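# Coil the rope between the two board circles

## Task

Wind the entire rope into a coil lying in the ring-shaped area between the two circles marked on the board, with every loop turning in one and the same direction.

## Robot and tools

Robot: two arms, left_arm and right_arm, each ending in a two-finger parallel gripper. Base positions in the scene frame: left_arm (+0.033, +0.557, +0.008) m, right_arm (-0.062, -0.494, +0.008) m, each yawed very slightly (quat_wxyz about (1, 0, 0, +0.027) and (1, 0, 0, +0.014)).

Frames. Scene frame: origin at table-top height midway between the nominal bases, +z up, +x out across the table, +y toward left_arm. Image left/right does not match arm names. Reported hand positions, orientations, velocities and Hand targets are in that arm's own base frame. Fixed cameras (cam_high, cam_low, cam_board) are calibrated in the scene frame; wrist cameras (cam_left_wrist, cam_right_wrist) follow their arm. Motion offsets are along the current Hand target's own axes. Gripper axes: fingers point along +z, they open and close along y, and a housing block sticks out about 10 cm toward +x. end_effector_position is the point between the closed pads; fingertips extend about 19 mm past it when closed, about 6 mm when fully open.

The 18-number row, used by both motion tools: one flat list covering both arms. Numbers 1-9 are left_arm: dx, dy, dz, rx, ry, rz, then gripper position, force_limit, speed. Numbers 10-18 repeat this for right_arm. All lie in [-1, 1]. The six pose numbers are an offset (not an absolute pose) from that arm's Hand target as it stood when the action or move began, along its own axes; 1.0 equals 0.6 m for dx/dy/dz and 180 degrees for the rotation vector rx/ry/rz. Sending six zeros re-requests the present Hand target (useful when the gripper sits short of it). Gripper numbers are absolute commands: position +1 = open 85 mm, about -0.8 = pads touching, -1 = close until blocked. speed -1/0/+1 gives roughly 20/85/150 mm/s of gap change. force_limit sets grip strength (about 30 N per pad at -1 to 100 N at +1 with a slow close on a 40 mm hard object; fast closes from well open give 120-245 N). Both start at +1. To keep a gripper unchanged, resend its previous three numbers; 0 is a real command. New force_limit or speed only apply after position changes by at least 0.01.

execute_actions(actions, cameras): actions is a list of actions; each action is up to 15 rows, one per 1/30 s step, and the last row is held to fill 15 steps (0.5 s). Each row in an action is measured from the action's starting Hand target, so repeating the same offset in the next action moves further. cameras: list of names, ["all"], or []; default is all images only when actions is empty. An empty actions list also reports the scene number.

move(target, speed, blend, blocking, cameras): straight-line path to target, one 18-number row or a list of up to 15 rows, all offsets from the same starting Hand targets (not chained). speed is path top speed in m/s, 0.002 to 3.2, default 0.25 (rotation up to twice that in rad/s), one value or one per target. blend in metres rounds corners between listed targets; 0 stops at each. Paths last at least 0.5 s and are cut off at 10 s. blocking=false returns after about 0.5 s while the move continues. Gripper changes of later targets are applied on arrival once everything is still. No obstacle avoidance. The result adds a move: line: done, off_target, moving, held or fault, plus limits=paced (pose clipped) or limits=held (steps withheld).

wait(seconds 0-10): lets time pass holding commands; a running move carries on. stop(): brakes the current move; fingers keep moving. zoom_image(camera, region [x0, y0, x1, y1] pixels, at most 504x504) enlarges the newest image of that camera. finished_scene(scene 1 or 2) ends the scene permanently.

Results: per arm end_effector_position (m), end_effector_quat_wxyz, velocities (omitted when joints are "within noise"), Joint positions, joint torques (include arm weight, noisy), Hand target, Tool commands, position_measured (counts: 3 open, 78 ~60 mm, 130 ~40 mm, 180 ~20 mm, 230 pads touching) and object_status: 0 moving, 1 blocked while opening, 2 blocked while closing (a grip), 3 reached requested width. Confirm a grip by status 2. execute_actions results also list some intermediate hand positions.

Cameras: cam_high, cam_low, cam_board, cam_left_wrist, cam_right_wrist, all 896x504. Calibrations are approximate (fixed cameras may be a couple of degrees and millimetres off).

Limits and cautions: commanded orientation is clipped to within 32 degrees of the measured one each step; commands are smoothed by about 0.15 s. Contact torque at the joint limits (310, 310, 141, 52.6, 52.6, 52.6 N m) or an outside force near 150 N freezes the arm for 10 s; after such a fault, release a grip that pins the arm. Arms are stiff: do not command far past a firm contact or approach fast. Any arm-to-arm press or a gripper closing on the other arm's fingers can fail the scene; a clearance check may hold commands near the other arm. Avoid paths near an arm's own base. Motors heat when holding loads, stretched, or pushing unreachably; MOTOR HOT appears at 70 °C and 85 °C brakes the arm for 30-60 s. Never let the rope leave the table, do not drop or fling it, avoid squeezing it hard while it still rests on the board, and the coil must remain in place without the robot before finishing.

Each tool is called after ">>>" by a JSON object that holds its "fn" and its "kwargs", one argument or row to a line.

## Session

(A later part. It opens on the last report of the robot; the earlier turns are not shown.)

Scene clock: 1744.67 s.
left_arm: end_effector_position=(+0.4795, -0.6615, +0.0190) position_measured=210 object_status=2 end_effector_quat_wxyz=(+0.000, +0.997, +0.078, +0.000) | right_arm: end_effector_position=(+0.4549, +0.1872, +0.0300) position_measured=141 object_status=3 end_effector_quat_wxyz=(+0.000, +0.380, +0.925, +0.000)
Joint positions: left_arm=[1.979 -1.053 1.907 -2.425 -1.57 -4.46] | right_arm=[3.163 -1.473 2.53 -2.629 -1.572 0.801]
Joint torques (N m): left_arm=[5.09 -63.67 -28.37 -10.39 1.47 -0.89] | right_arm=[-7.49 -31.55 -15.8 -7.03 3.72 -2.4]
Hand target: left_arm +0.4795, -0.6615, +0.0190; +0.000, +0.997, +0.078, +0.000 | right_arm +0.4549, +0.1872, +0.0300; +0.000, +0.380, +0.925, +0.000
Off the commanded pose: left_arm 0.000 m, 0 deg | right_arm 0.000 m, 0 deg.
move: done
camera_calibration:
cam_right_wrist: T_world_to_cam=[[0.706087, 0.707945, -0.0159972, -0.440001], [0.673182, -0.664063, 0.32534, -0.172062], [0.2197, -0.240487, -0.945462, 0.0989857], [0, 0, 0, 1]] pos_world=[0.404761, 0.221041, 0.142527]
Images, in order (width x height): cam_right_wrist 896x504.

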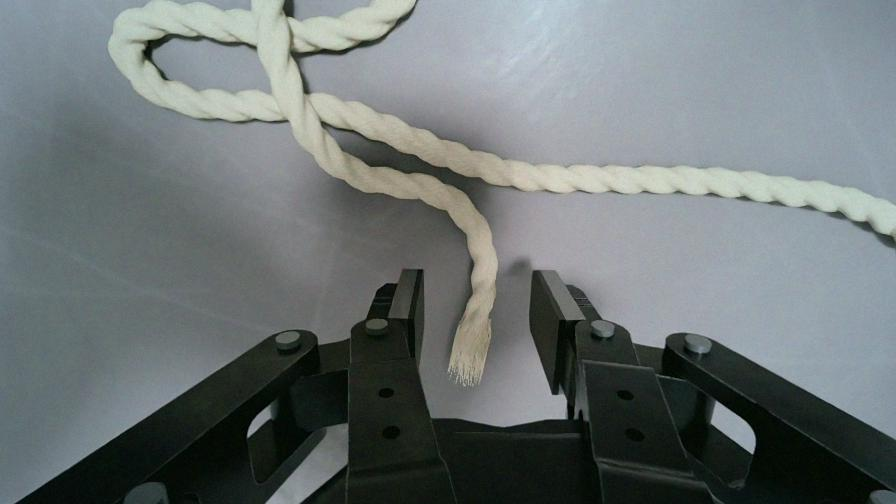

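>>> {"fn": "move", "kwargs": {
  "target": [0, 0, 0, 0, 0, 0, -1, -1, -1, 0, 0.0067, 0.0233, 0, 0, 0, -0.1, -1, 0],
  "speed": 0.02,
  "cameras": ["cam_right_wrist"]
}}

>>> {"fn": "zoom_image", "kwargs": {
  "camera": "cam_right_wrist",
  "region": [360, 180, 600, 420]
}}

Scene clock: 1775.47 s.
left_arm: end_effector_position=(+0.4795, -0.6615, +0.0190) position_measured=210 object_status=2 end_effector_quat_wxyz=(+0.000, +0.997, +0.078, +0.000) | right_arm: end_effector_position=(+0.4577, +0.1900, +0.0160) position_measured=141 object_status=3 end_effector_quat_wxyz=(+0.000, +0.380, +0.925, +0.000)
Joint positions: left_arm=[1.979 -1.053 1.907 -2.425 -1.57 -4.46] | right_arm=[3.169 -1.432 2.531 -2.67 -1.572 0.807]
Joint torques (N m): left_arm=[2.59 -64.32 -27.87 -10.74 1.65 -0.72] | right_arm=[11.33 -35.79 -14.21 -7.63 3.41 3.83]
Hand target: left_arm +0.4795, -0.6615, +0.0190; +0.000, +0.997, +0.078, +0.000 | right_arm +0.4577, +0.1900, +0.0160; +0.000, +0.380, +0.925, +0.000
Off the commanded pose: left_arm 0.000 m, 0 deg | right_arm 0.000 m, 0 deg.
move: done
camera_calibration:
cam_right_wrist: T_world_to_cam=[[0.706087, 0.707945, -0.0159972, -0.444184], [0.673182, -0.664063, 0.32534, -0.167532], [0.2197, -0.240487, -0.945462, 0.0858074], [0, 0, 0, 1]] pos_world=[0.407561, 0.223841, 0.128527]
Images, in order (width x height): cam_right_wrist 896x504.

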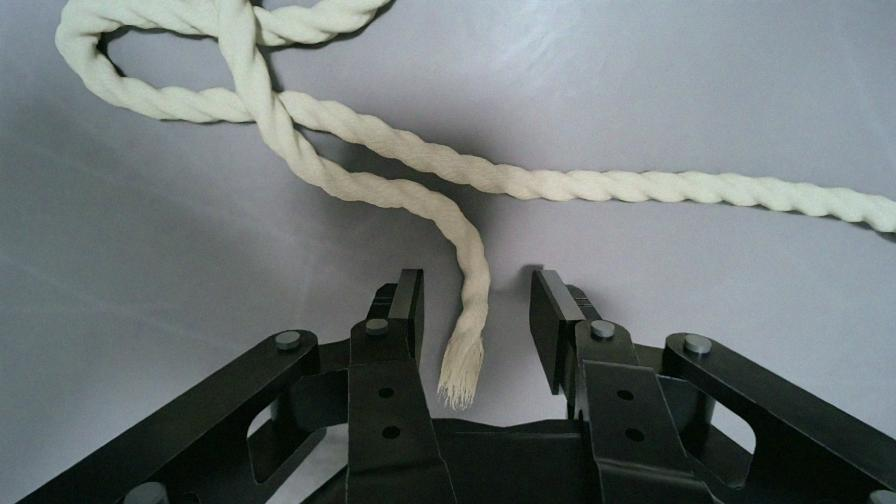

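Scaled by 2.100.

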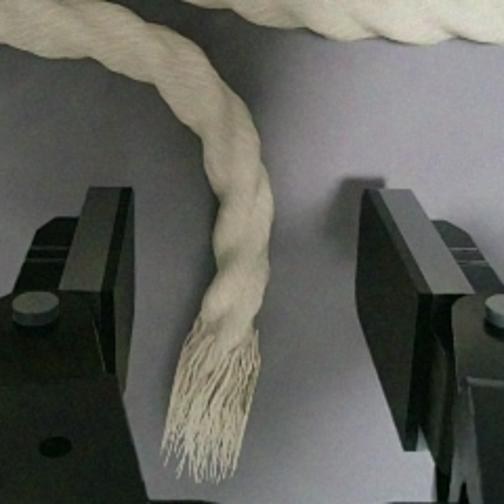

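>>> {"fn": "move", "kwargs": {
  "target": [0, 0, 0, 0, 0, 0, -1, -1, -1, 0.0117, 0, 0.0025, 0, 0, 0, -0.1, -1, 0],
  "speed": 0.02
}}

>>> {"fn": "execute_actions", "kwargs": {
  "actions": [
    [[0,0,0,0,0,0,-1,-1,-1,0,0,0,0,0,0,-0.97,-1,-1]],
    [[0,0,0,0,0,0,-1,-1,-1,0,0,0,0,0,0,-0.97,-1,-1]],
    [[0,0,0,0,0,0,-1,-1,-1,0,0,0,0,0,0,-0.97,-1,-1]],
    [[0,0,0,0,0,0,-1,-1,-1,0,0,0,0,0,0,-0.97,-1,-1]]
  ],
  "cameras": ["cam_right_wrist"]
}}

>>> {"fn": "zoom_image", "kwargs": {
  "camera": "cam_right_wrist",
  "region": [360, 180, 600, 420]
}}

Scene clock: 1805.23 s.
left_arm: end_effector_position=(+0.4795, -0.6615, +0.0190) position_measured=210 object_status=2 end_effector_quat_wxyz=(+0.000, +0.997, +0.078, +0.000) | right_arm: end_effector_position=(+0.4528, +0.1949, +0.0145) position_measured=141 object_status=3 end_effector_quat_wxyz=(+0.000, +0.380, +0.925, +0.000)
Joint positions: left_arm=[1.979 -1.053 1.907 -2.425 -1.57 -4.46] | right_arm=[3.18 -1.432 2.536 -2.675 -1.572 0.817]
Joint torques (N m): left_arm=[2.98 -64.36 -27.95 -10.36 1.4 -0.73] | right_arm=[10.49 -37.53 -12.6 -6.64 -0.11 3.86]
Hand target: left_arm +0.4795, -0.6615, +0.0190; +0.000, +0.997, +0.078, +0.000 | right_arm +0.4527, +0.1950, +0.0145; +0.000, +0.380, +0.925, +0.000
Off the commanded pose: left_arm 0.000 m, 0 deg | right_arm 0.000 m, 0 deg.
move: done

Scene clock: 1807.43 s.
left_arm: end_effector_position=(+0.4795, -0.6615, +0.0190) position_measured=210 object_status=2 end_effector_quat_wxyz=(+0.000, +0.997, +0.078, +0.000) | right_arm: end_effector_position=(+0.4527, +0.1950, +0.0145) position_measured=212 object_status=2 end_effector_quat_wxyz=(+0.000, +0.380, +0.925, +0.000)
Joint positions: left_arm=[1.979 -1.053 1.907 -2.425 -1.57 -4.46] | right_arm=[3.18 -1.432 2.536 -2.675 -1.572 0.818]
Joint torques (N m): left_arm=[3.67 -65.2 -28.26 -10.52 1.34 -0.7] | right_arm=[9.09 -35.65 -12.77 -5.9 -0.71 3.8]
Hand target: left_arm +0.4795, -0.6615, +0.0190; +0.000, +0.997, +0.078, +0.000 | right_arm +0.4527, +0.1950, +0.0145; +0.000, +0.380, +0.925, +0.000
Off the commanded pose: left_arm 0.000 m, 0 deg | right_arm 0.000 m, 0 deg.
Step readings (end_effector_position of left_arm | right_arm):
0: (+0.4795, -0.6615, +0.0190) | (+0.4528, +0.1949, +0.0145)
1: (+0.4795, -0.6615, +0.0190) | (+0.4528, +0.1949, +0.0145)
2: (+0.4795, -0.6615, +0.0190) | (+0.4528, +0.1949, +0.0145)
4: (+0.4795, -0.6615, +0.0190) | (+0.4528, +0.1950, +0.0145)
8: (+0.4795, -0.6615, +0.0190) | (+0.4527, +0.1950, +0.0145)
15: (+0.4795, -0.6615, +0.0190) | (+0.4527, +0.1950, +0.0145)
16: (+0.4795, -0.6615, +0.0190) | (+0.4527, +0.1950, +0.0145)
17: (+0.4795, -0.6615, +0.0190) | (+0.4527, +0.1950, +0.0145)
19: (+0.4795, -0.6615, +0.0190) | (+0.4527, +0.1950, +0.0145)
23: (+0.4795, -0.6615, +0.0190) | (+0.4527, +0.1950, +0.0145)
30: (+0.4795, -0.6615, +0.0190) | (+0.4527, +0.1950, +0.0145)
31: (+0.4795, -0.6615, +0.0190) | (+0.4527, +0.1950, +0.0145)
32: (+0.4795, -0.6615, +0.0190) | (+0.4527, +0.1950, +0.0145)
34: (+0.4795, -0.6615, +0.0190) | (+0.4527, +0.1950, +0.0145)
38: (+0.4795, -0.6615, +0.0190) | (+0.4527, +0.1950, +0.0145)
45: (+0.4795, -0.6615, +0.0190) | (+0.4527, +0.1950, +0.0145)
46: (+0.4795, -0.6615, +0.0190) | (+0.4527, +0.1950, +0.0145)
47: (+0.4795, -0.6615, +0.0190) | (+0.4527, +0.1950, +0.0145)
49: (+0.4795, -0.6615, +0.0190) | (+0.4527, +0.1950, +0.0145)
53: (+0.4795, -0.6615, +0.0190) | (+0.4527, +0.1950, +0.0145)
60: (+0.4795, -0.6615, +0.0190) | (+0.4527, +0.1950, +0.0145)
camera_calibration:
cam_right_wrist: T_world_to_cam=[[0.706087, 0.707945, -0.0159972, -0.444219], [0.673182, -0.664063, 0.32534, -0.160326], [0.2197, -0.240487, -0.945462, 0.0865956], [0, 0, 0, 1]] pos_world=[0.402561, 0.228841, 0.126927]
Images, in order (width x height): cam_right_wrist 896x504.

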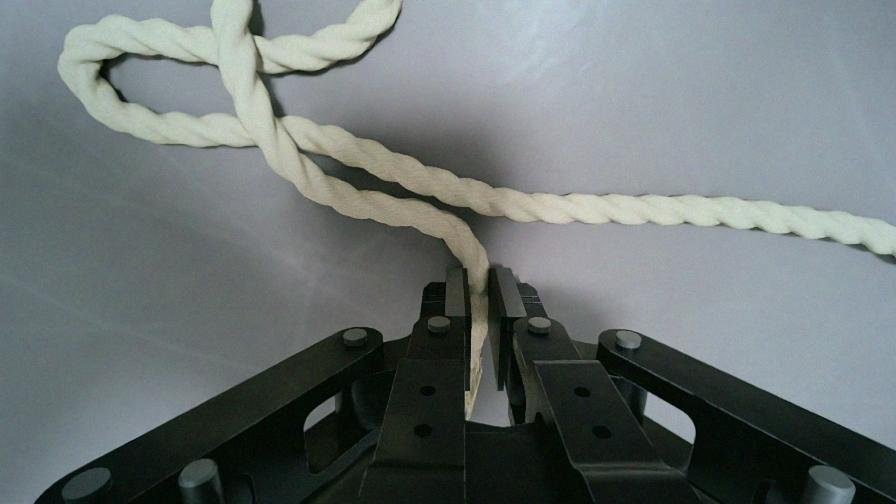

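Scaled by 2.100.

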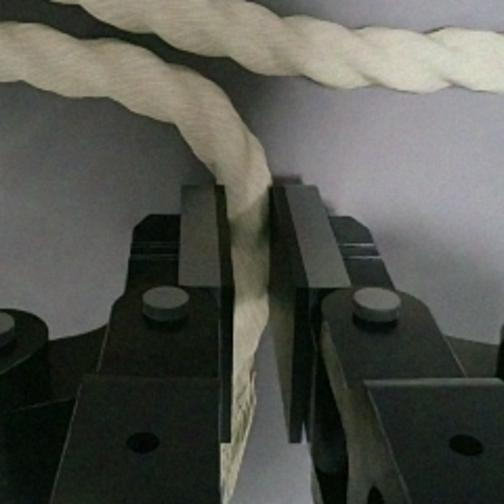

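>>> {"fn": "move", "kwargs": {
  "target": [
    [0, 0, 0, 0, 0, 0, -1, -1, -1, 0, 0, -0.5, 0, 0, 0, -0.97, -1, -1],
    [0, 0, 0, 0, 0, 0, -1, -1, -1, 0.05, 0.035, -0.95, 0, 0, 0, -0.97, -1, -1]
  ],
  "speed": 0.1,
  "blend": 0.03,
  "cameras": ["cam_board", "cam_right_wrist", "cam_low"]
}}

Scene clock: 1827.53 s.
left_arm: end_effector_position=(+0.4795, -0.6615, +0.0190) position_measured=210 object_status=2 end_effector_quat_wxyz=(+0.000, +0.997, +0.078, +0.000) | right_arm: end_effector_position=(+0.4459, +0.2314, +0.5844) position_measured=212 object_status=2 end_effector_quat_wxyz=(+0.000, +0.380, +0.925, +0.000)
Joint positions: left_arm=[1.979 -1.053 1.907 -2.425 -1.57 -4.46] | right_arm=[3.26 -1.922 1.761 -1.41 -1.572 0.897]
Joint torques (N m): left_arm=[0.12 -65.11 -28.37 -10.51 1.12 -0.64] | right_arm=[10.08 -5.36 -54.04 -1.88 -0.47 3.77]
Hand target: left_arm +0.4795, -0.6615, +0.0190; +0.000, +0.997, +0.078, +0.000 | right_arm +0.4459, +0.2314, +0.5844; +0.000, +0.380, +0.925, +0.000
Off the commanded pose: left_arm 0.000 m, 0 deg | right_arm 0.000 m, 0 deg.
move: done
camera_calibration:
cam_right_wrist: T_world_to_cam=[[0.706071, 0.707962, -0.0159303, -0.456115], [0.673197, -0.664079, 0.325277, -0.316945], [0.219705, -0.240393, -0.945484, 0.63565], [0, 0, 0, 1]] pos_world=[0.395761, 0.265242, 0.696827]
Images, in order (width x height): cam_low 896x504, cam_board 896x504, cam_right_wrist 896x504.

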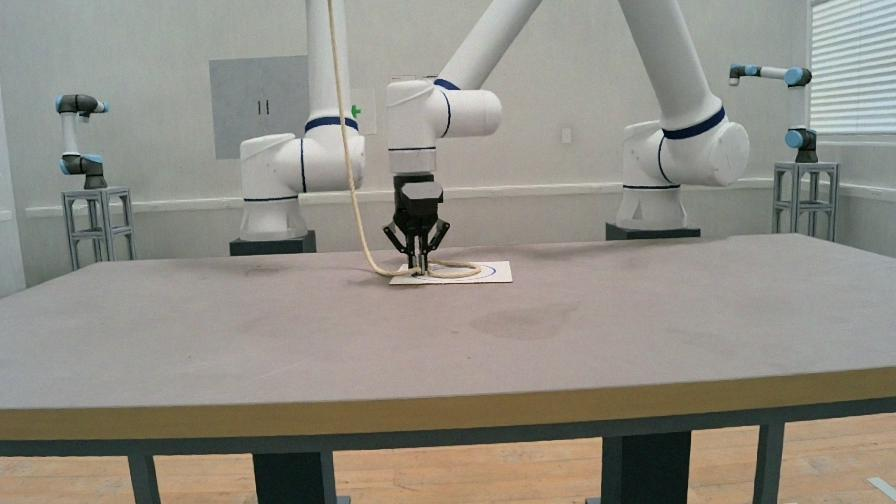

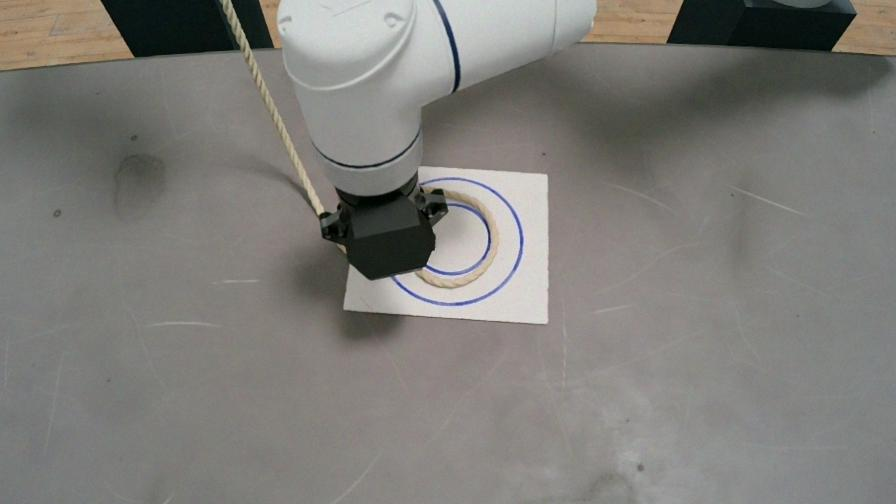

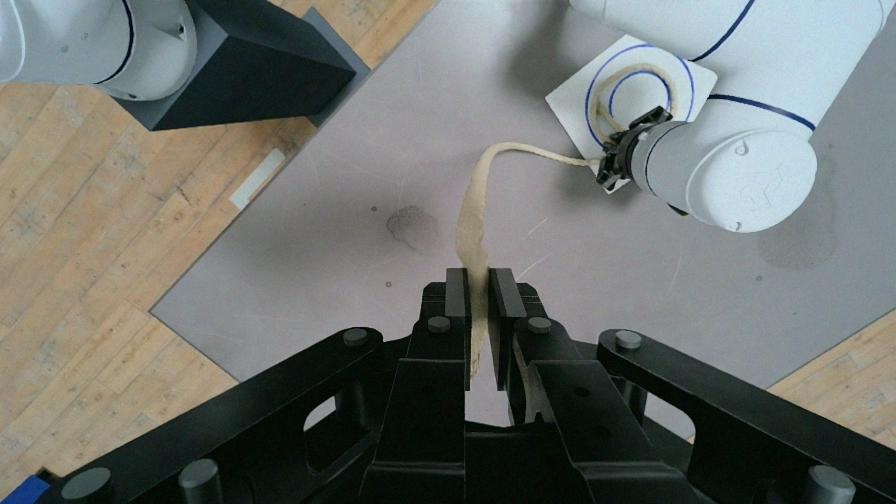

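>>> {"fn": "zoom_image", "kwargs": {
  "camera": "cam_right_wrist",
  "region": [530, 20, 730, 210]
}}

Scaled by 2.520.

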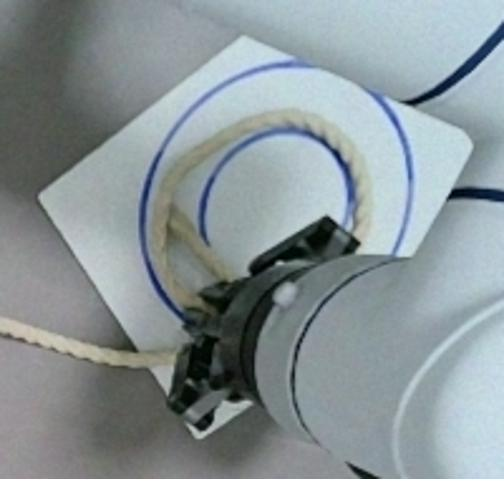

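>>> {"fn": "move", "kwargs": {
  "target": [0, 0, 0, 0, 0, 0, -1, -1, -1, -0.0394, 0.0169, -0.246, 0, 0, 0, -0.97, -1, -1],
  "speed": 0.08,
  "cameras": ["cam_board", "cam_right_wrist", "cam_low", "cam_high"]
}}

>>> {"fn": "zoom_image", "kwargs": {
  "camera": "cam_right_wrist",
  "region": [500, 0, 700, 180]
}}

Scene clock: 1854.57 s.
left_arm: end_effector_position=(+0.4795, -0.6615, +0.0190) position_measured=210 object_status=2 end_effector_quat_wxyz=(+0.000, +0.997, +0.078, +0.000) | right_arm: end_effector_position=(+0.4698, +0.2221, +0.7320) position_measured=212 object_status=2 end_effector_quat_wxyz=(+0.000, +0.380, +0.925, +0.000)
Joint positions: left_arm=[1.979 -1.053 1.907 -2.425 -1.57 -4.46] | right_arm=[3.235 -1.827 1.428 -1.172 -1.572 0.872]
Joint torques (N m): left_arm=[-3.53 -65.45 -29.11 -5.58 1.24 -0.75] | right_arm=[-6.39 -13.5 -52.9 -1.85 2.71 -2.34]
Hand target: left_arm +0.4795, -0.6615, +0.0190; +0.000, +0.997, +0.078, +0.000 | right_arm +0.4698, +0.2221, +0.7321; +0.000, +0.380, +0.925, +0.000
Off the commanded pose: left_arm 0.000 m, 0 deg | right_arm 0.000 m, 0 deg.
move: done
camera_calibration:
cam_right_wrist: T_world_to_cam=[[0.706087, 0.707945, -0.0159972, -0.464001], [0.673182, -0.664063, 0.32534, -0.387273], [0.2197, -0.240487, -0.945462, 0.767725], [0, 0, 0, 1]] pos_world=[0.419661, 0.255941, 0.844427]
Images, in order (width x height): cam_high 896x504, cam_low 896x504, cam_board 896x504, cam_right_wrist 896x504.

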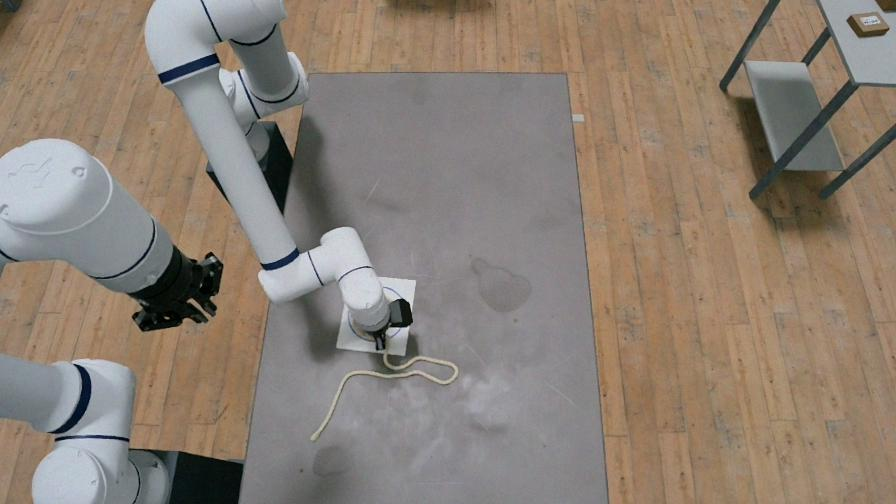

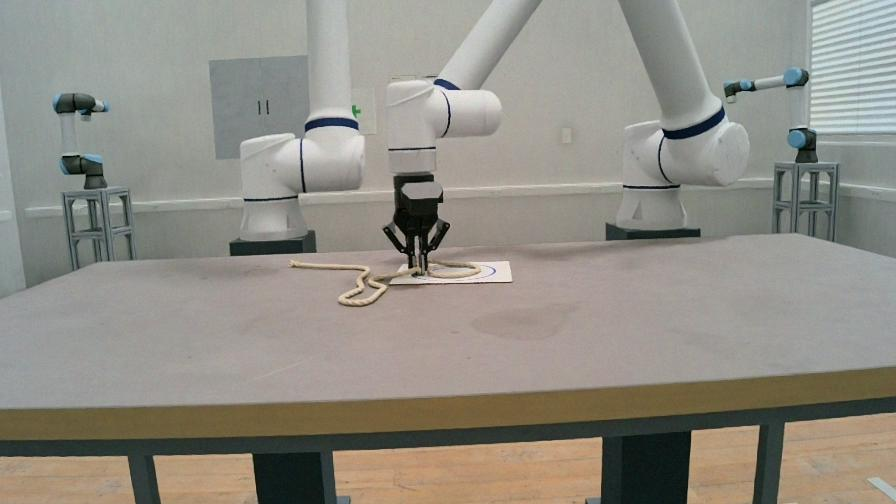

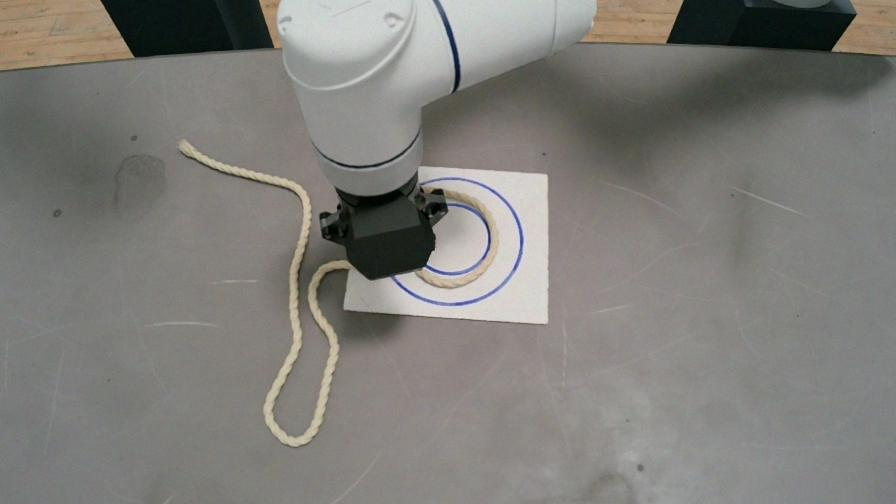

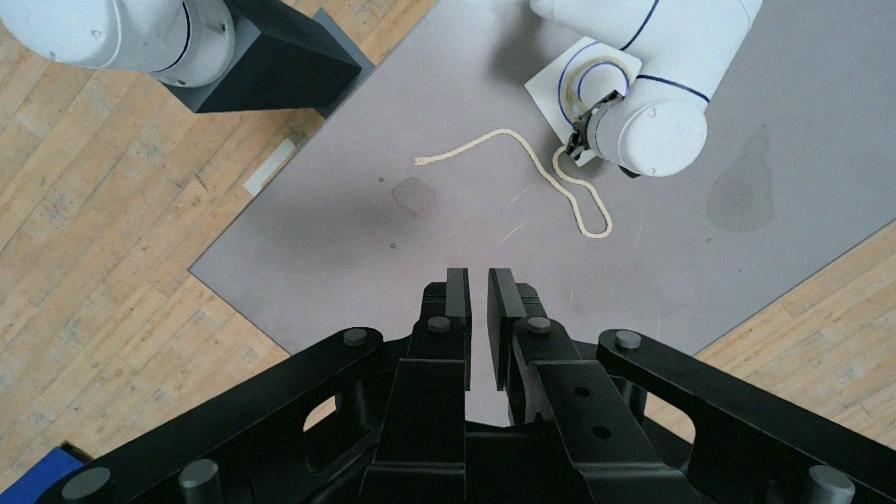

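Scaled by 2.520.

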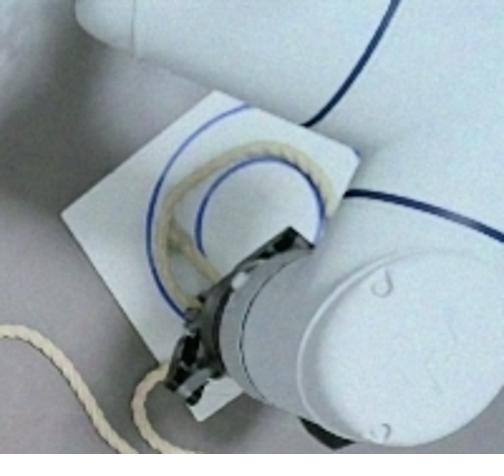

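>>> {"fn": "move", "kwargs": {
  "target": [0, 0, 0, 0, 0, 0, -1, -1, -1, -0.0527, -0.0436, 1.0, 0, 0, 0.4167, -0.1, -1, 0],
  "speed": 0.15,
  "cameras": ["cam_right_wrist", "cam_board"]
}}

Scene clock: 1918.47 s.
left_arm: end_effector_position=(+0.4795, -0.6615, +0.0190) position_measured=210 object_status=2 end_effector_quat_wxyz=(+0.000, +0.997, +0.078, +0.000) | right_arm: end_effector_position=(+0.4742, +0.1809, +0.1322) position_measured=141 object_status=3 end_effector_quat_wxyz=(+0.000, +0.864, +0.503, +0.000)
Joint positions: left_arm=[1.979 -1.053 1.907 -2.425 -1.57 -4.46] | right_arm=[3.149 -1.659 2.425 -2.337 -1.572 2.095]
Joint torques (N m): left_arm=[-5.81 -65.19 -35.33 -1.91 1.21 -0.77] | right_arm=[-7.77 -25.83 -24.57 -7.37 -2.33 3.98]
Hand target: left_arm +0.4795, -0.6615, +0.0190; +0.000, +0.997, +0.078, +0.000 | right_arm +0.4742, +0.1809, +0.1321; +0.000, +0.864, +0.503, +0.000
Off the commanded pose: left_arm 0.000 m, 0 deg | right_arm 0.000 m, 0 deg.
move: done
camera_calibration:
cam_right_wrist: T_world_to_cam=[[0.866594, -0.498786, -0.0150488, -0.305464], [-0.467514, -0.822068, 0.325015, 0.347035], [-0.174484, -0.274621, -0.945589, 0.382843], [0, 0, 0, 1]] pos_world=[0.493757, 0.238062, 0.244624]
Images, in order (width x height): cam_board 896x504, cam_right_wrist 896x504.

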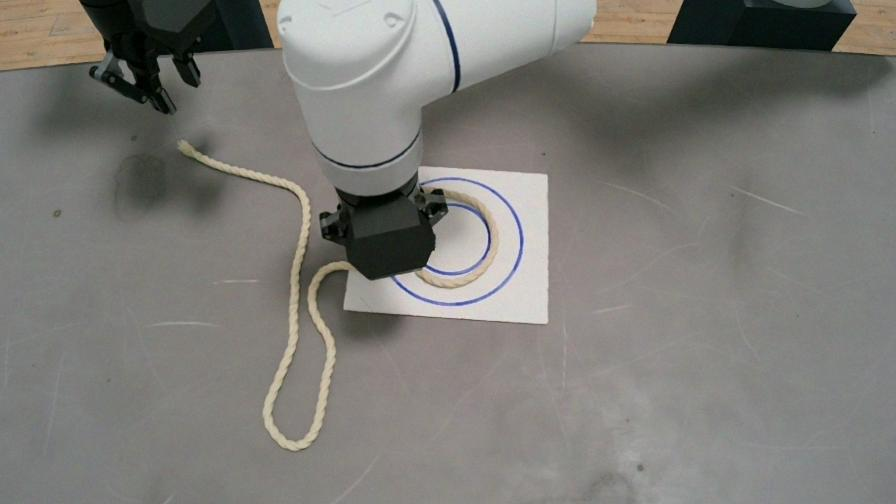

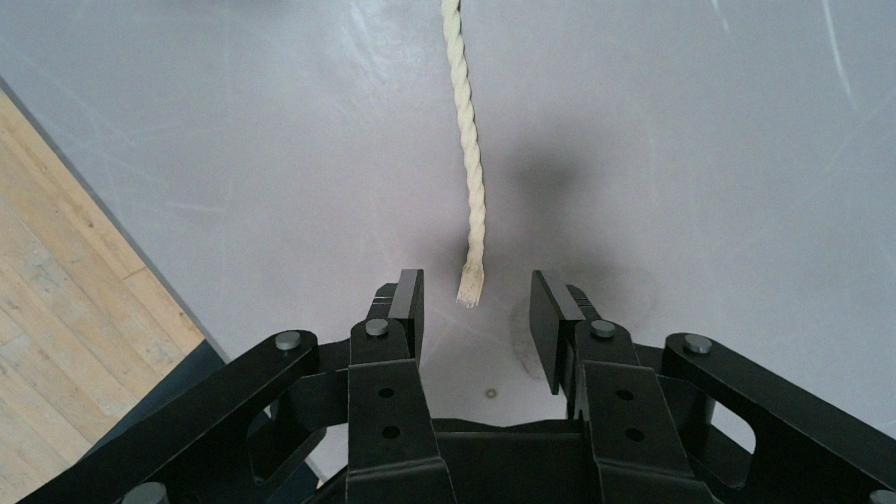

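>>> {"fn": "move", "kwargs": {
  "target": [
    [0, 0, 0, 0, 0, 0, -1, -1, -1, -0.0083, 0.011, 0.17, 0, 0, 0, -0.1, -1, -1],
    [0, 0, 0, 0, 0, 0, -1, -1, -1, -0.0083, 0.011, 0.196, 0, 0, 0, -0.1, -1, -1]
  ],
  "speed": [0.06, 0.02],
  "cameras": ["cam_right_wrist"]
}}

>>> {"fn": "zoom_image", "kwargs": {
  "camera": "cam_right_wrist",
  "region": [360, 180, 600, 420]
}}

Scene clock: 1933.87 s.
left_arm: end_effector_position=(+0.4795, -0.6615, +0.0190) position_measured=210 object_status=2 end_effector_quat_wxyz=(+0.000, +0.997, +0.078, +0.000) | right_arm: end_effector_position=(+0.4775, +0.1732, +0.0146) position_measured=141 object_status=3 end_effector_quat_wxyz=(+0.000, +0.864, +0.503, +0.000)
Joint positions: left_arm=[1.979 -1.053 1.907 -2.425 -1.57 -4.46] | right_arm=[3.133 -1.412 2.509 -2.668 -1.572 2.079]
Joint torques (N m): left_arm=[-5 -66.61 -35.32 -1.68 1.3 -0.72] | right_arm=[-4.36 -38.04 -13.17 -6.94 0.18 -2.38]
Hand target: left_arm +0.4795, -0.6615, +0.0190; +0.000, +0.997, +0.078, +0.000 | right_arm +0.4775, +0.1732, +0.0145; +0.000, +0.864, +0.503, +0.000
Off the commanded pose: left_arm 0.000 m, 0 deg | right_arm 0.000 m, 0 deg.
move: done
camera_calibration:
cam_right_wrist: T_world_to_cam=[[0.866531, -0.498898, -0.0150042, -0.313882], [-0.467632, -0.822, 0.325016, 0.380513], [-0.174483, -0.27462, -0.945589, 0.270103], [0, 0, 0, 1]] pos_world=[0.497057, 0.230362, 0.127024]
Images, in order (width x height): cam_right_wrist 896x504.

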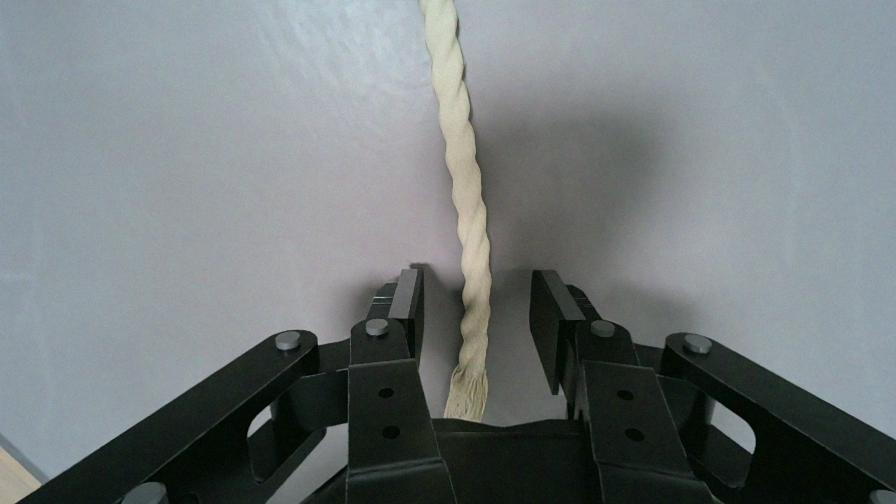

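Scaled by 2.100.

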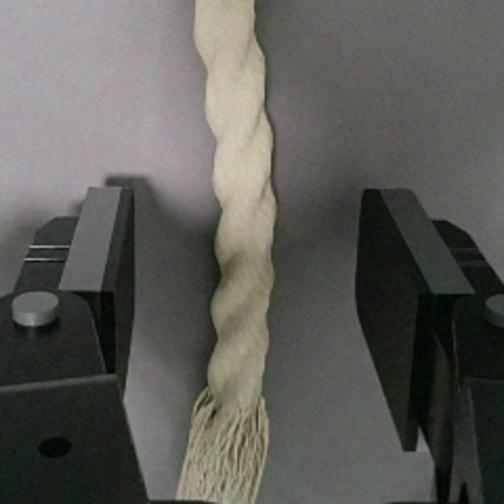

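>>> {"fn": "execute_actions", "kwargs": {
  "actions": [
    [[0,0,0,0,0,0,-1,-1,-1,0,0,0,0,0,0,-0.97,-0.8,-1]],
    [[0,0,0,0,0,0,-1,-1,-1,0,0,0,0,0,0,-0.97,-0.8,-1]],
    [[0,0,0,0,0,0,-1,-1,-1,0,0,0,0,0,0,-0.97,-0.8,-1]],
    [[0,0,0,0,0,0,-1,-1,-1,0,0,0,0,0,0,-0.97,-0.8,-1]]
  ],
  "cameras": ["cam_right_wrist"]
}}

Scene clock: 1942.03 s.
left_arm: end_effector_position=(+0.4795, -0.6615, +0.0190) position_measured=210 object_status=2 end_effector_quat_wxyz=(+0.000, +0.997, +0.078, +0.000) | right_arm: end_effector_position=(+0.4775, +0.1732, +0.0145) position_measured=214 object_status=2 end_effector_quat_wxyz=(+0.000, +0.864, +0.503, +0.000)
Joint positions: left_arm=[1.979 -1.053 1.907 -2.425 -1.57 -4.46] | right_arm=[3.133 -1.412 2.509 -2.668 -1.572 2.079]
Joint torques (N m): left_arm=[-5.53 -67.17 -35.24 -1.85 1.22 -0.69] | right_arm=[4.51 -40.48 -13.79 -5.51 2.7 0.93]
Hand target: left_arm +0.4795, -0.6615, +0.0190; +0.000, +0.997, +0.078, +0.000 | right_arm +0.4775, +0.1732, +0.0145; +0.000, +0.864, +0.503, +0.000
Off the commanded pose: left_arm 0.000 m, 0 deg | right_arm 0.000 m, 0 deg.
Step readings (end_effector_position of left_arm | right_arm):
0: (+0.4795, -0.6615, +0.0190) | (+0.4775, +0.1732, +0.0145)
1: (+0.4795, -0.6615, +0.0190) | (+0.4775, +0.1732, +0.0145)
2: (+0.4795, -0.6615, +0.0190) | (+0.4775, +0.1732, +0.0145)
4: (+0.4795, -0.6615, +0.0190) | (+0.4775, +0.1732, +0.0145)
8: (+0.4795, -0.6615, +0.0190) | (+0.4775, +0.1732, +0.0145)
15: (+0.4795, -0.6615, +0.0190) | (+0.4775, +0.1732, +0.0145)
16: (+0.4795, -0.6615, +0.0190) | (+0.4775, +0.1732, +0.0145)
17: (+0.4795, -0.6615, +0.0190) | (+0.4775, +0.1732, +0.0145)
19: (+0.4795, -0.6615, +0.0190) | (+0.4775, +0.1732, +0.0145)
23: (+0.4795, -0.6615, +0.0190) | (+0.4775, +0.1732, +0.0145)
30: (+0.4795, -0.6615, +0.0190) | (+0.4775, +0.1732, +0.0145)
31: (+0.4795, -0.6615, +0.0190) | (+0.4775, +0.1732, +0.0145)
32: (+0.4795, -0.6615, +0.0190) | (+0.4775, +0.1732, +0.0145)
34: (+0.4795, -0.6615, +0.0190) | (+0.4775, +0.1732, +0.0145)
38: (+0.4795, -0.6615, +0.0190) | (+0.4775, +0.1732, +0.0145)
45: (+0.4795, -0.6615, +0.0190) | (+0.4775, +0.1732, +0.0145)
46: (+0.4795, -0.6615, +0.0190) | (+0.4775, +0.1732, +0.0145)
47: (+0.4795, -0.6615, +0.0190) | (+0.4775, +0.1732, +0.0145)
49: (+0.4795, -0.6615, +0.0190) | (+0.4775, +0.1732, +0.0145)
53: (+0.4795, -0.6615, +0.0190) | (+0.4775, +0.1732, +0.0145)
60: (+0.4795, -0.6615, +0.0190) | (+0.4775, +0.1732, +0.0145)
camera_calibration:
cam_right_wrist: T_world_to_cam=[[0.866531, -0.498898, -0.0150042, -0.313884], [-0.467632, -0.822, 0.325016, 0.380545], [-0.174483, -0.27462, -0.945589, 0.270008], [0, 0, 0, 1]] pos_world=[0.497057, 0.230362, 0.126924]
Images, in order (width x height): cam_right_wrist 896x504.

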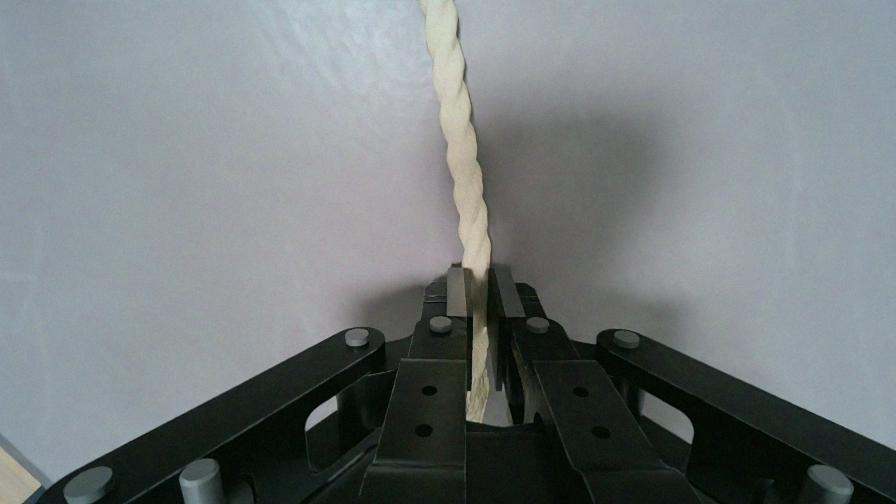

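>>> {"fn": "move", "kwargs": {
  "target": [
    [0, 0, 0, 0, 0, 0, -1, -1, -1, 0.02, -0.01, -0.5, 0, 0, 0, -0.97, -0.8, -1],
    [0, 0, 0, 0, 0, 0, -1, -1, -1, 0.1055, -0.0693, -0.9975, 0, 0, 0, -0.97, -0.8, -1]
  ],
  "speed": 0.1,
  "blend": 0.03,
  "cameras": ["cam_board", "cam_right_wrist", "cam_low"]
}}

>>> {"fn": "zoom_image", "kwargs": {
  "camera": "cam_right_wrist",
  "region": [400, 0, 800, 300]
}}

Scene clock: 1970.73 s.
left_arm: end_effector_position=(+0.4795, -0.6615, +0.0190) position_measured=210 object_status=2 end_effector_quat_wxyz=(+0.000, +0.997, +0.078, +0.000) | right_arm: end_effector_position=(+0.4724, +0.2492, +0.6128) position_measured=214 object_status=2 end_effector_quat_wxyz=(+0.000, +0.864, +0.503, +0.000)
Joint positions: left_arm=[1.979 -1.053 1.907 -2.425 -1.57 -4.46] | right_arm=[3.289 -1.859 1.669 -1.381 -1.572 2.235]
Joint torques (N m): left_arm=[-6.13 -67.55 -35.14 -1.85 1.25 -0.69] | right_arm=[11.04 -15.74 -56.18 -2.09 -1.78 3.79]
Hand target: left_arm +0.4795, -0.6615, +0.0190; +0.000, +0.997, +0.078, +0.000 | right_arm +0.4724, +0.2492, +0.6129; +0.000, +0.864, +0.503, +0.000
Off the commanded pose: left_arm 0.000 m, 0 deg | right_arm 0.000 m, 0 deg.
move: done
camera_calibration:
cam_right_wrist: T_world_to_cam=[[0.866523, -0.49891, -0.0150517, -0.262527], [-0.467645, -0.822024, 0.324938, 0.246213], [-0.174488, -0.274528, -0.945615, 0.855823], [0, 0, 0, 1]] pos_world=[0.491957, 0.306362, 0.725324]
Images, in order (width x height): cam_low 896x504, cam_board 896x504, cam_right_wrist 896x504.

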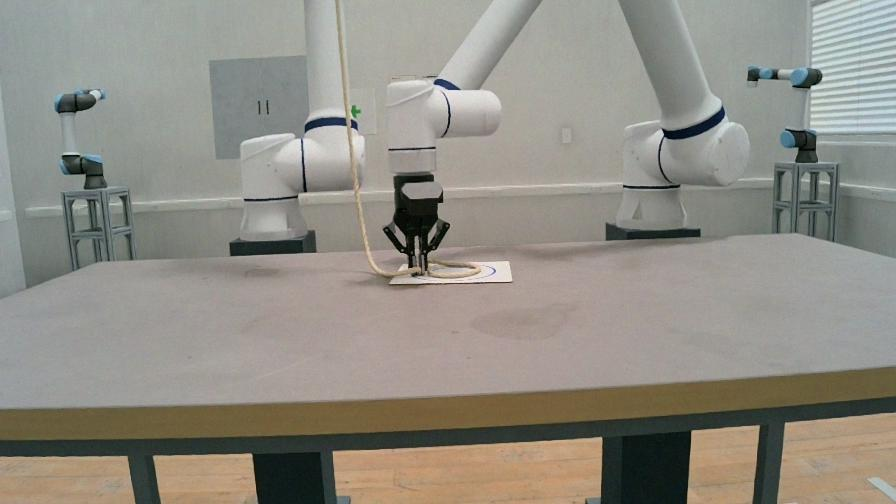

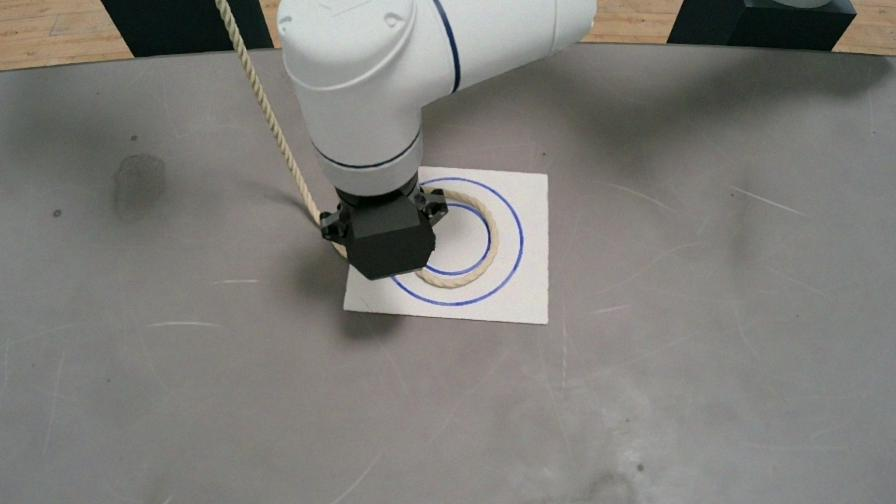

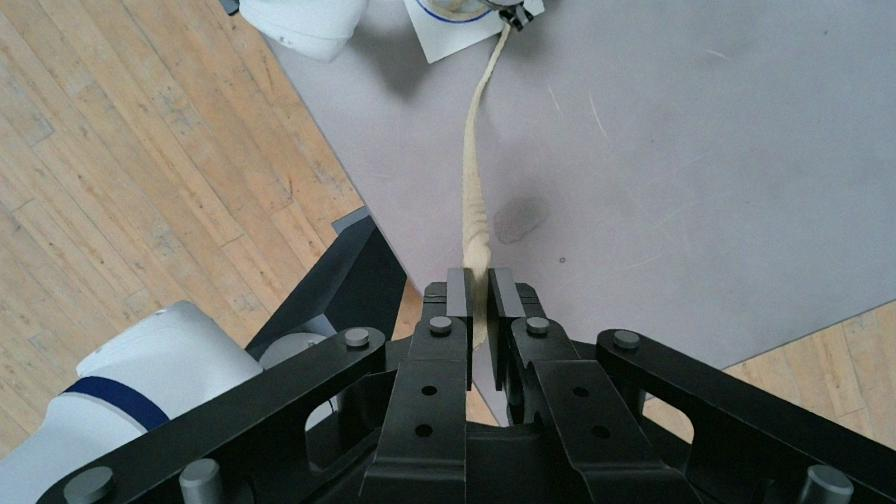

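Scaled by 1.260.

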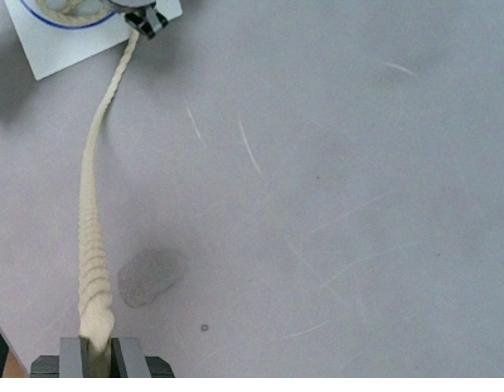

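>>> {"fn": "execute_actions", "kwargs": {
  "actions": [
    [[0,0,0,0,0,0,-0.5,-1,-1,0,0,0,0,0,0,-0.97,-0.8,-1]],
    [[0,0,0,0,0,0,-0.5,-1,-1,0,0,0,0,0,0,-0.97,-0.8,-1]]
  ],
  "cameras": ["cam_left_wrist"]
}}

>>> {"fn": "zoom_image", "kwargs": {
  "camera": "cam_left_wrist",
  "region": [300, 150, 660, 504]
}}

Scene clock: 1985.27 s.
left_arm: end_effector_position=(+0.4795, -0.6615, +0.0190) position_measured=192 object_status=3 end_effector_quat_wxyz=(+0.000, +0.997, +0.078, +0.000) | right_arm: end_effector_position=(+0.4724, +0.2492, +0.6129) position_measured=214 object_status=2 end_effector_quat_wxyz=(+0.000, +0.864, +0.503, +0.000)
Joint positions: left_arm=[1.979 -1.053 1.907 -2.425 -1.57 -4.46] | right_arm=[3.289 -1.859 1.669 -1.381 -1.572 2.235]
Joint torques (N m): left_arm=[-5.69 -66.68 -34.62 -1.83 1.1 -0.71] | right_arm=[9.42 -15.1 -56.24 -1.93 -2.09 3.97]
Hand target: left_arm +0.4795, -0.6615, +0.0190; +0.000, +0.997, +0.078, +0.000 | right_arm +0.4724, +0.2492, +0.6129; +0.000, +0.864, +0.503, +0.000
Off the commanded pose: left_arm 0.000 m, 0 deg | right_arm 0.000 m, 0 deg.
Step readings (end_effector_position of left_arm | right_arm):
0: (+0.4795, -0.6615, +0.0190) | (+0.4724, +0.2492, +0.6129)
1: (+0.4795, -0.6615, +0.0190) | (+0.4724, +0.2492, +0.6129)
2: (+0.4795, -0.6615, +0.0190) | (+0.4724, +0.2492, +0.6129)
4: (+0.4795, -0.6615, +0.0190) | (+0.4724, +0.2492, +0.6129)
8: (+0.4795, -0.6615, +0.0190) | (+0.4724, +0.2492, +0.6129)
15: (+0.4795, -0.6615, +0.0190) | (+0.4724, +0.2492, +0.6129)
16: (+0.4795, -0.6615, +0.0190) | (+0.4724, +0.2492, +0.6129)
17: (+0.4795, -0.6615, +0.0190) | (+0.4724, +0.2492, +0.6129)
19: (+0.4795, -0.6615, +0.0190) | (+0.4724, +0.2492, +0.6129)
23: (+0.4795, -0.6615, +0.0190) | (+0.4724, +0.2492, +0.6129)
30: (+0.4795, -0.6615, +0.0190) | (+0.4724, +0.2492, +0.6129)
camera_calibration:
cam_left_wrist: T_world_to_cam=[[0.15672, -0.987513, -0.016003, -0.720089], [-0.916756, -0.15148, 0.369611, 0.350275], [-0.36742, -0.0432544, -0.929049, 0.296192], [0, 0, 0, 1]] pos_world=[0.542796, -0.645227, 0.134188]
Images, in order (width x height): cam_left_wrist 896x504.

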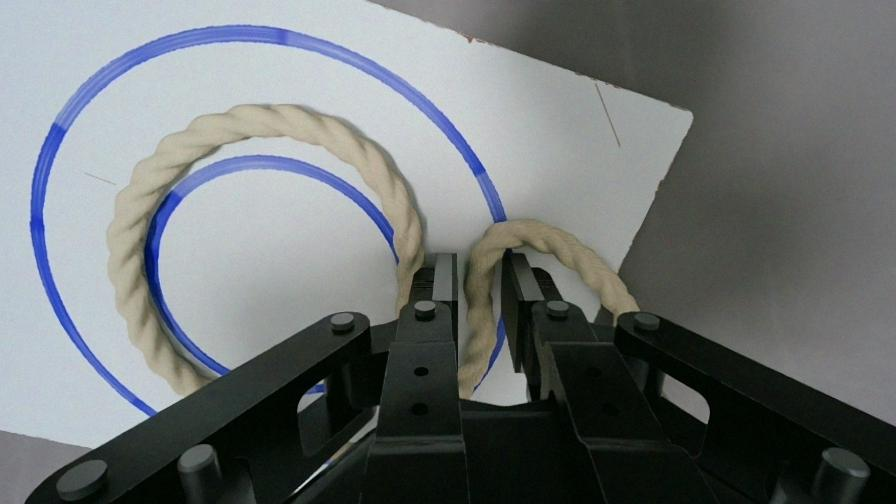

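Scaled by 1.400.

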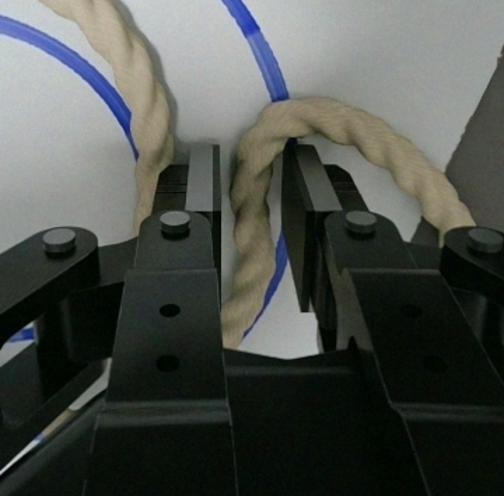

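>>> {"fn": "move", "kwargs": {
  "target": [
    [0, 0, -0.1, 0, 0, 0, -0.5, -1, -1, 0, 0, 0, 0, 0, 0, -0.97, -0.8, -1],
    [0.0155, -0.0988, -0.25, 0, 0, 0, -0.5, -1, -1, 0, 0, 0, 0, 0, 0, -0.97, -0.8, -1],
    [-0.1008, -0.6426, -0.6183, 0, 0, 0, -0.5, -1, -1, 0, 0, 0, 0, 0, 0, -0.97, -0.8, -1]
  ],
  "speed": [0.04, 0.1, 0.2],
  "blend": 0.02,
  "cameras": ["cam_board", "cam_right_wrist", "cam_low"]
}}

>>> {"fn": "zoom_image", "kwargs": {
  "camera": "cam_board",
  "region": [339, 130, 569, 325]
}}

Scene clock: 2011.90 s.
left_arm: end_effector_position=(+0.3597, -0.2904, +0.3900) position_measured=192 object_status=3 end_effector_quat_wxyz=(+0.000, +0.997, +0.078, +0.000) | right_arm: end_effector_position=(+0.4724, +0.2492, +0.6129) position_measured=214 object_status=2 end_effector_quat_wxyz=(+0.000, +0.864, +0.503, +0.000)
Joint positions: left_arm=[2.068 -2 2.148 -1.719 -1.57 -4.371] | right_arm=[3.289 -1.859 1.669 -1.381 -1.572 2.235]
Joint torques (N m): left_arm=[8.53 -26.77 -58.32 -1.74 1.45 2.13] | right_arm=[9.4 -15.54 -55.25 -2.33 -2.22 4.07]
Hand target: left_arm +0.3596, -0.2903, +0.3901; +0.000, +0.997, +0.078, +0.000 | right_arm +0.4724, +0.2492, +0.6129; +0.000, +0.864, +0.503, +0.000
Off the commanded pose: left_arm 0.000 m, 0 deg | right_arm 0.000 m, 0 deg.
move: done
camera_calibration:
cam_right_wrist: T_world_to_cam=[[0.866531, -0.498898, -0.0150042, -0.262568], [-0.467632, -0.822, 0.325016, 0.24611], [-0.174483, -0.27462, -0.945589, 0.855925], [0, 0, 0, 1]] pos_world=[0.491957, 0.306362, 0.725424]
Images, in order (width x height): cam_low 896x504, cam_board 896x504, cam_right_wrist 896x504.

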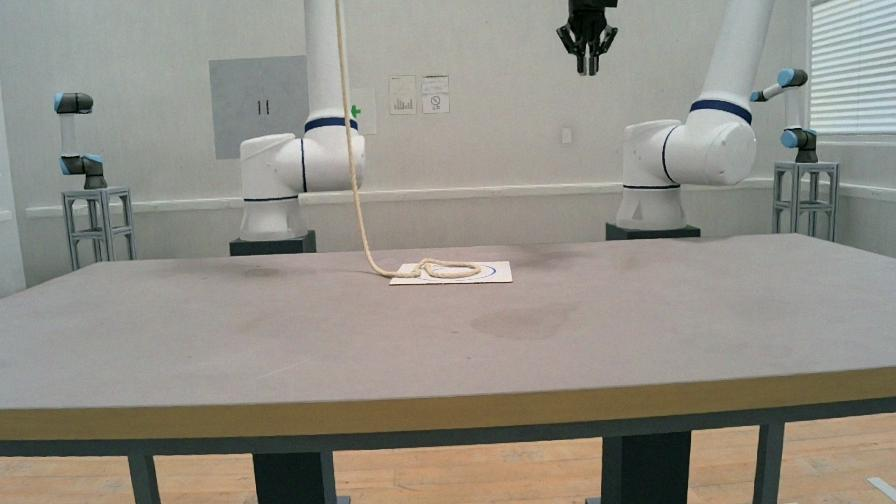

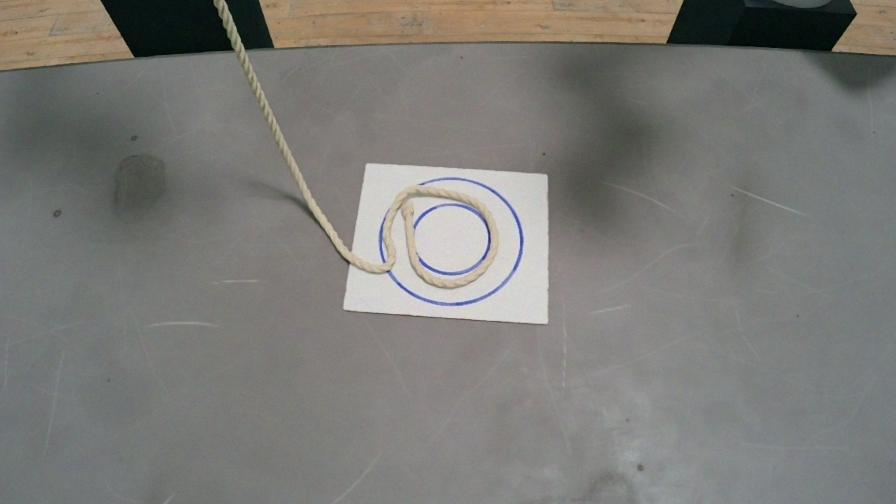

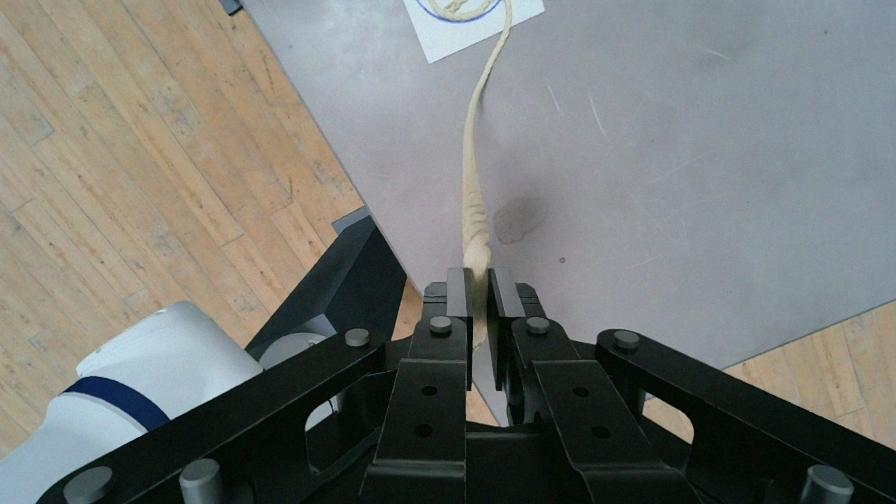

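Scaled by 2.191.

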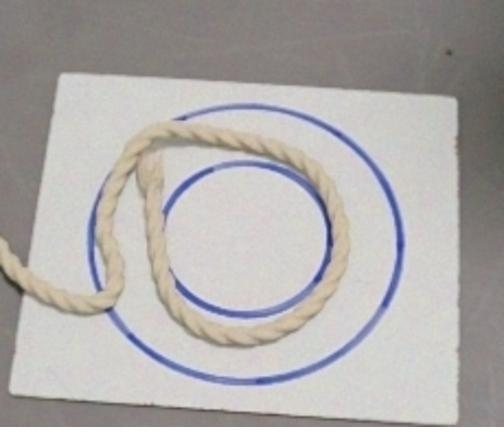

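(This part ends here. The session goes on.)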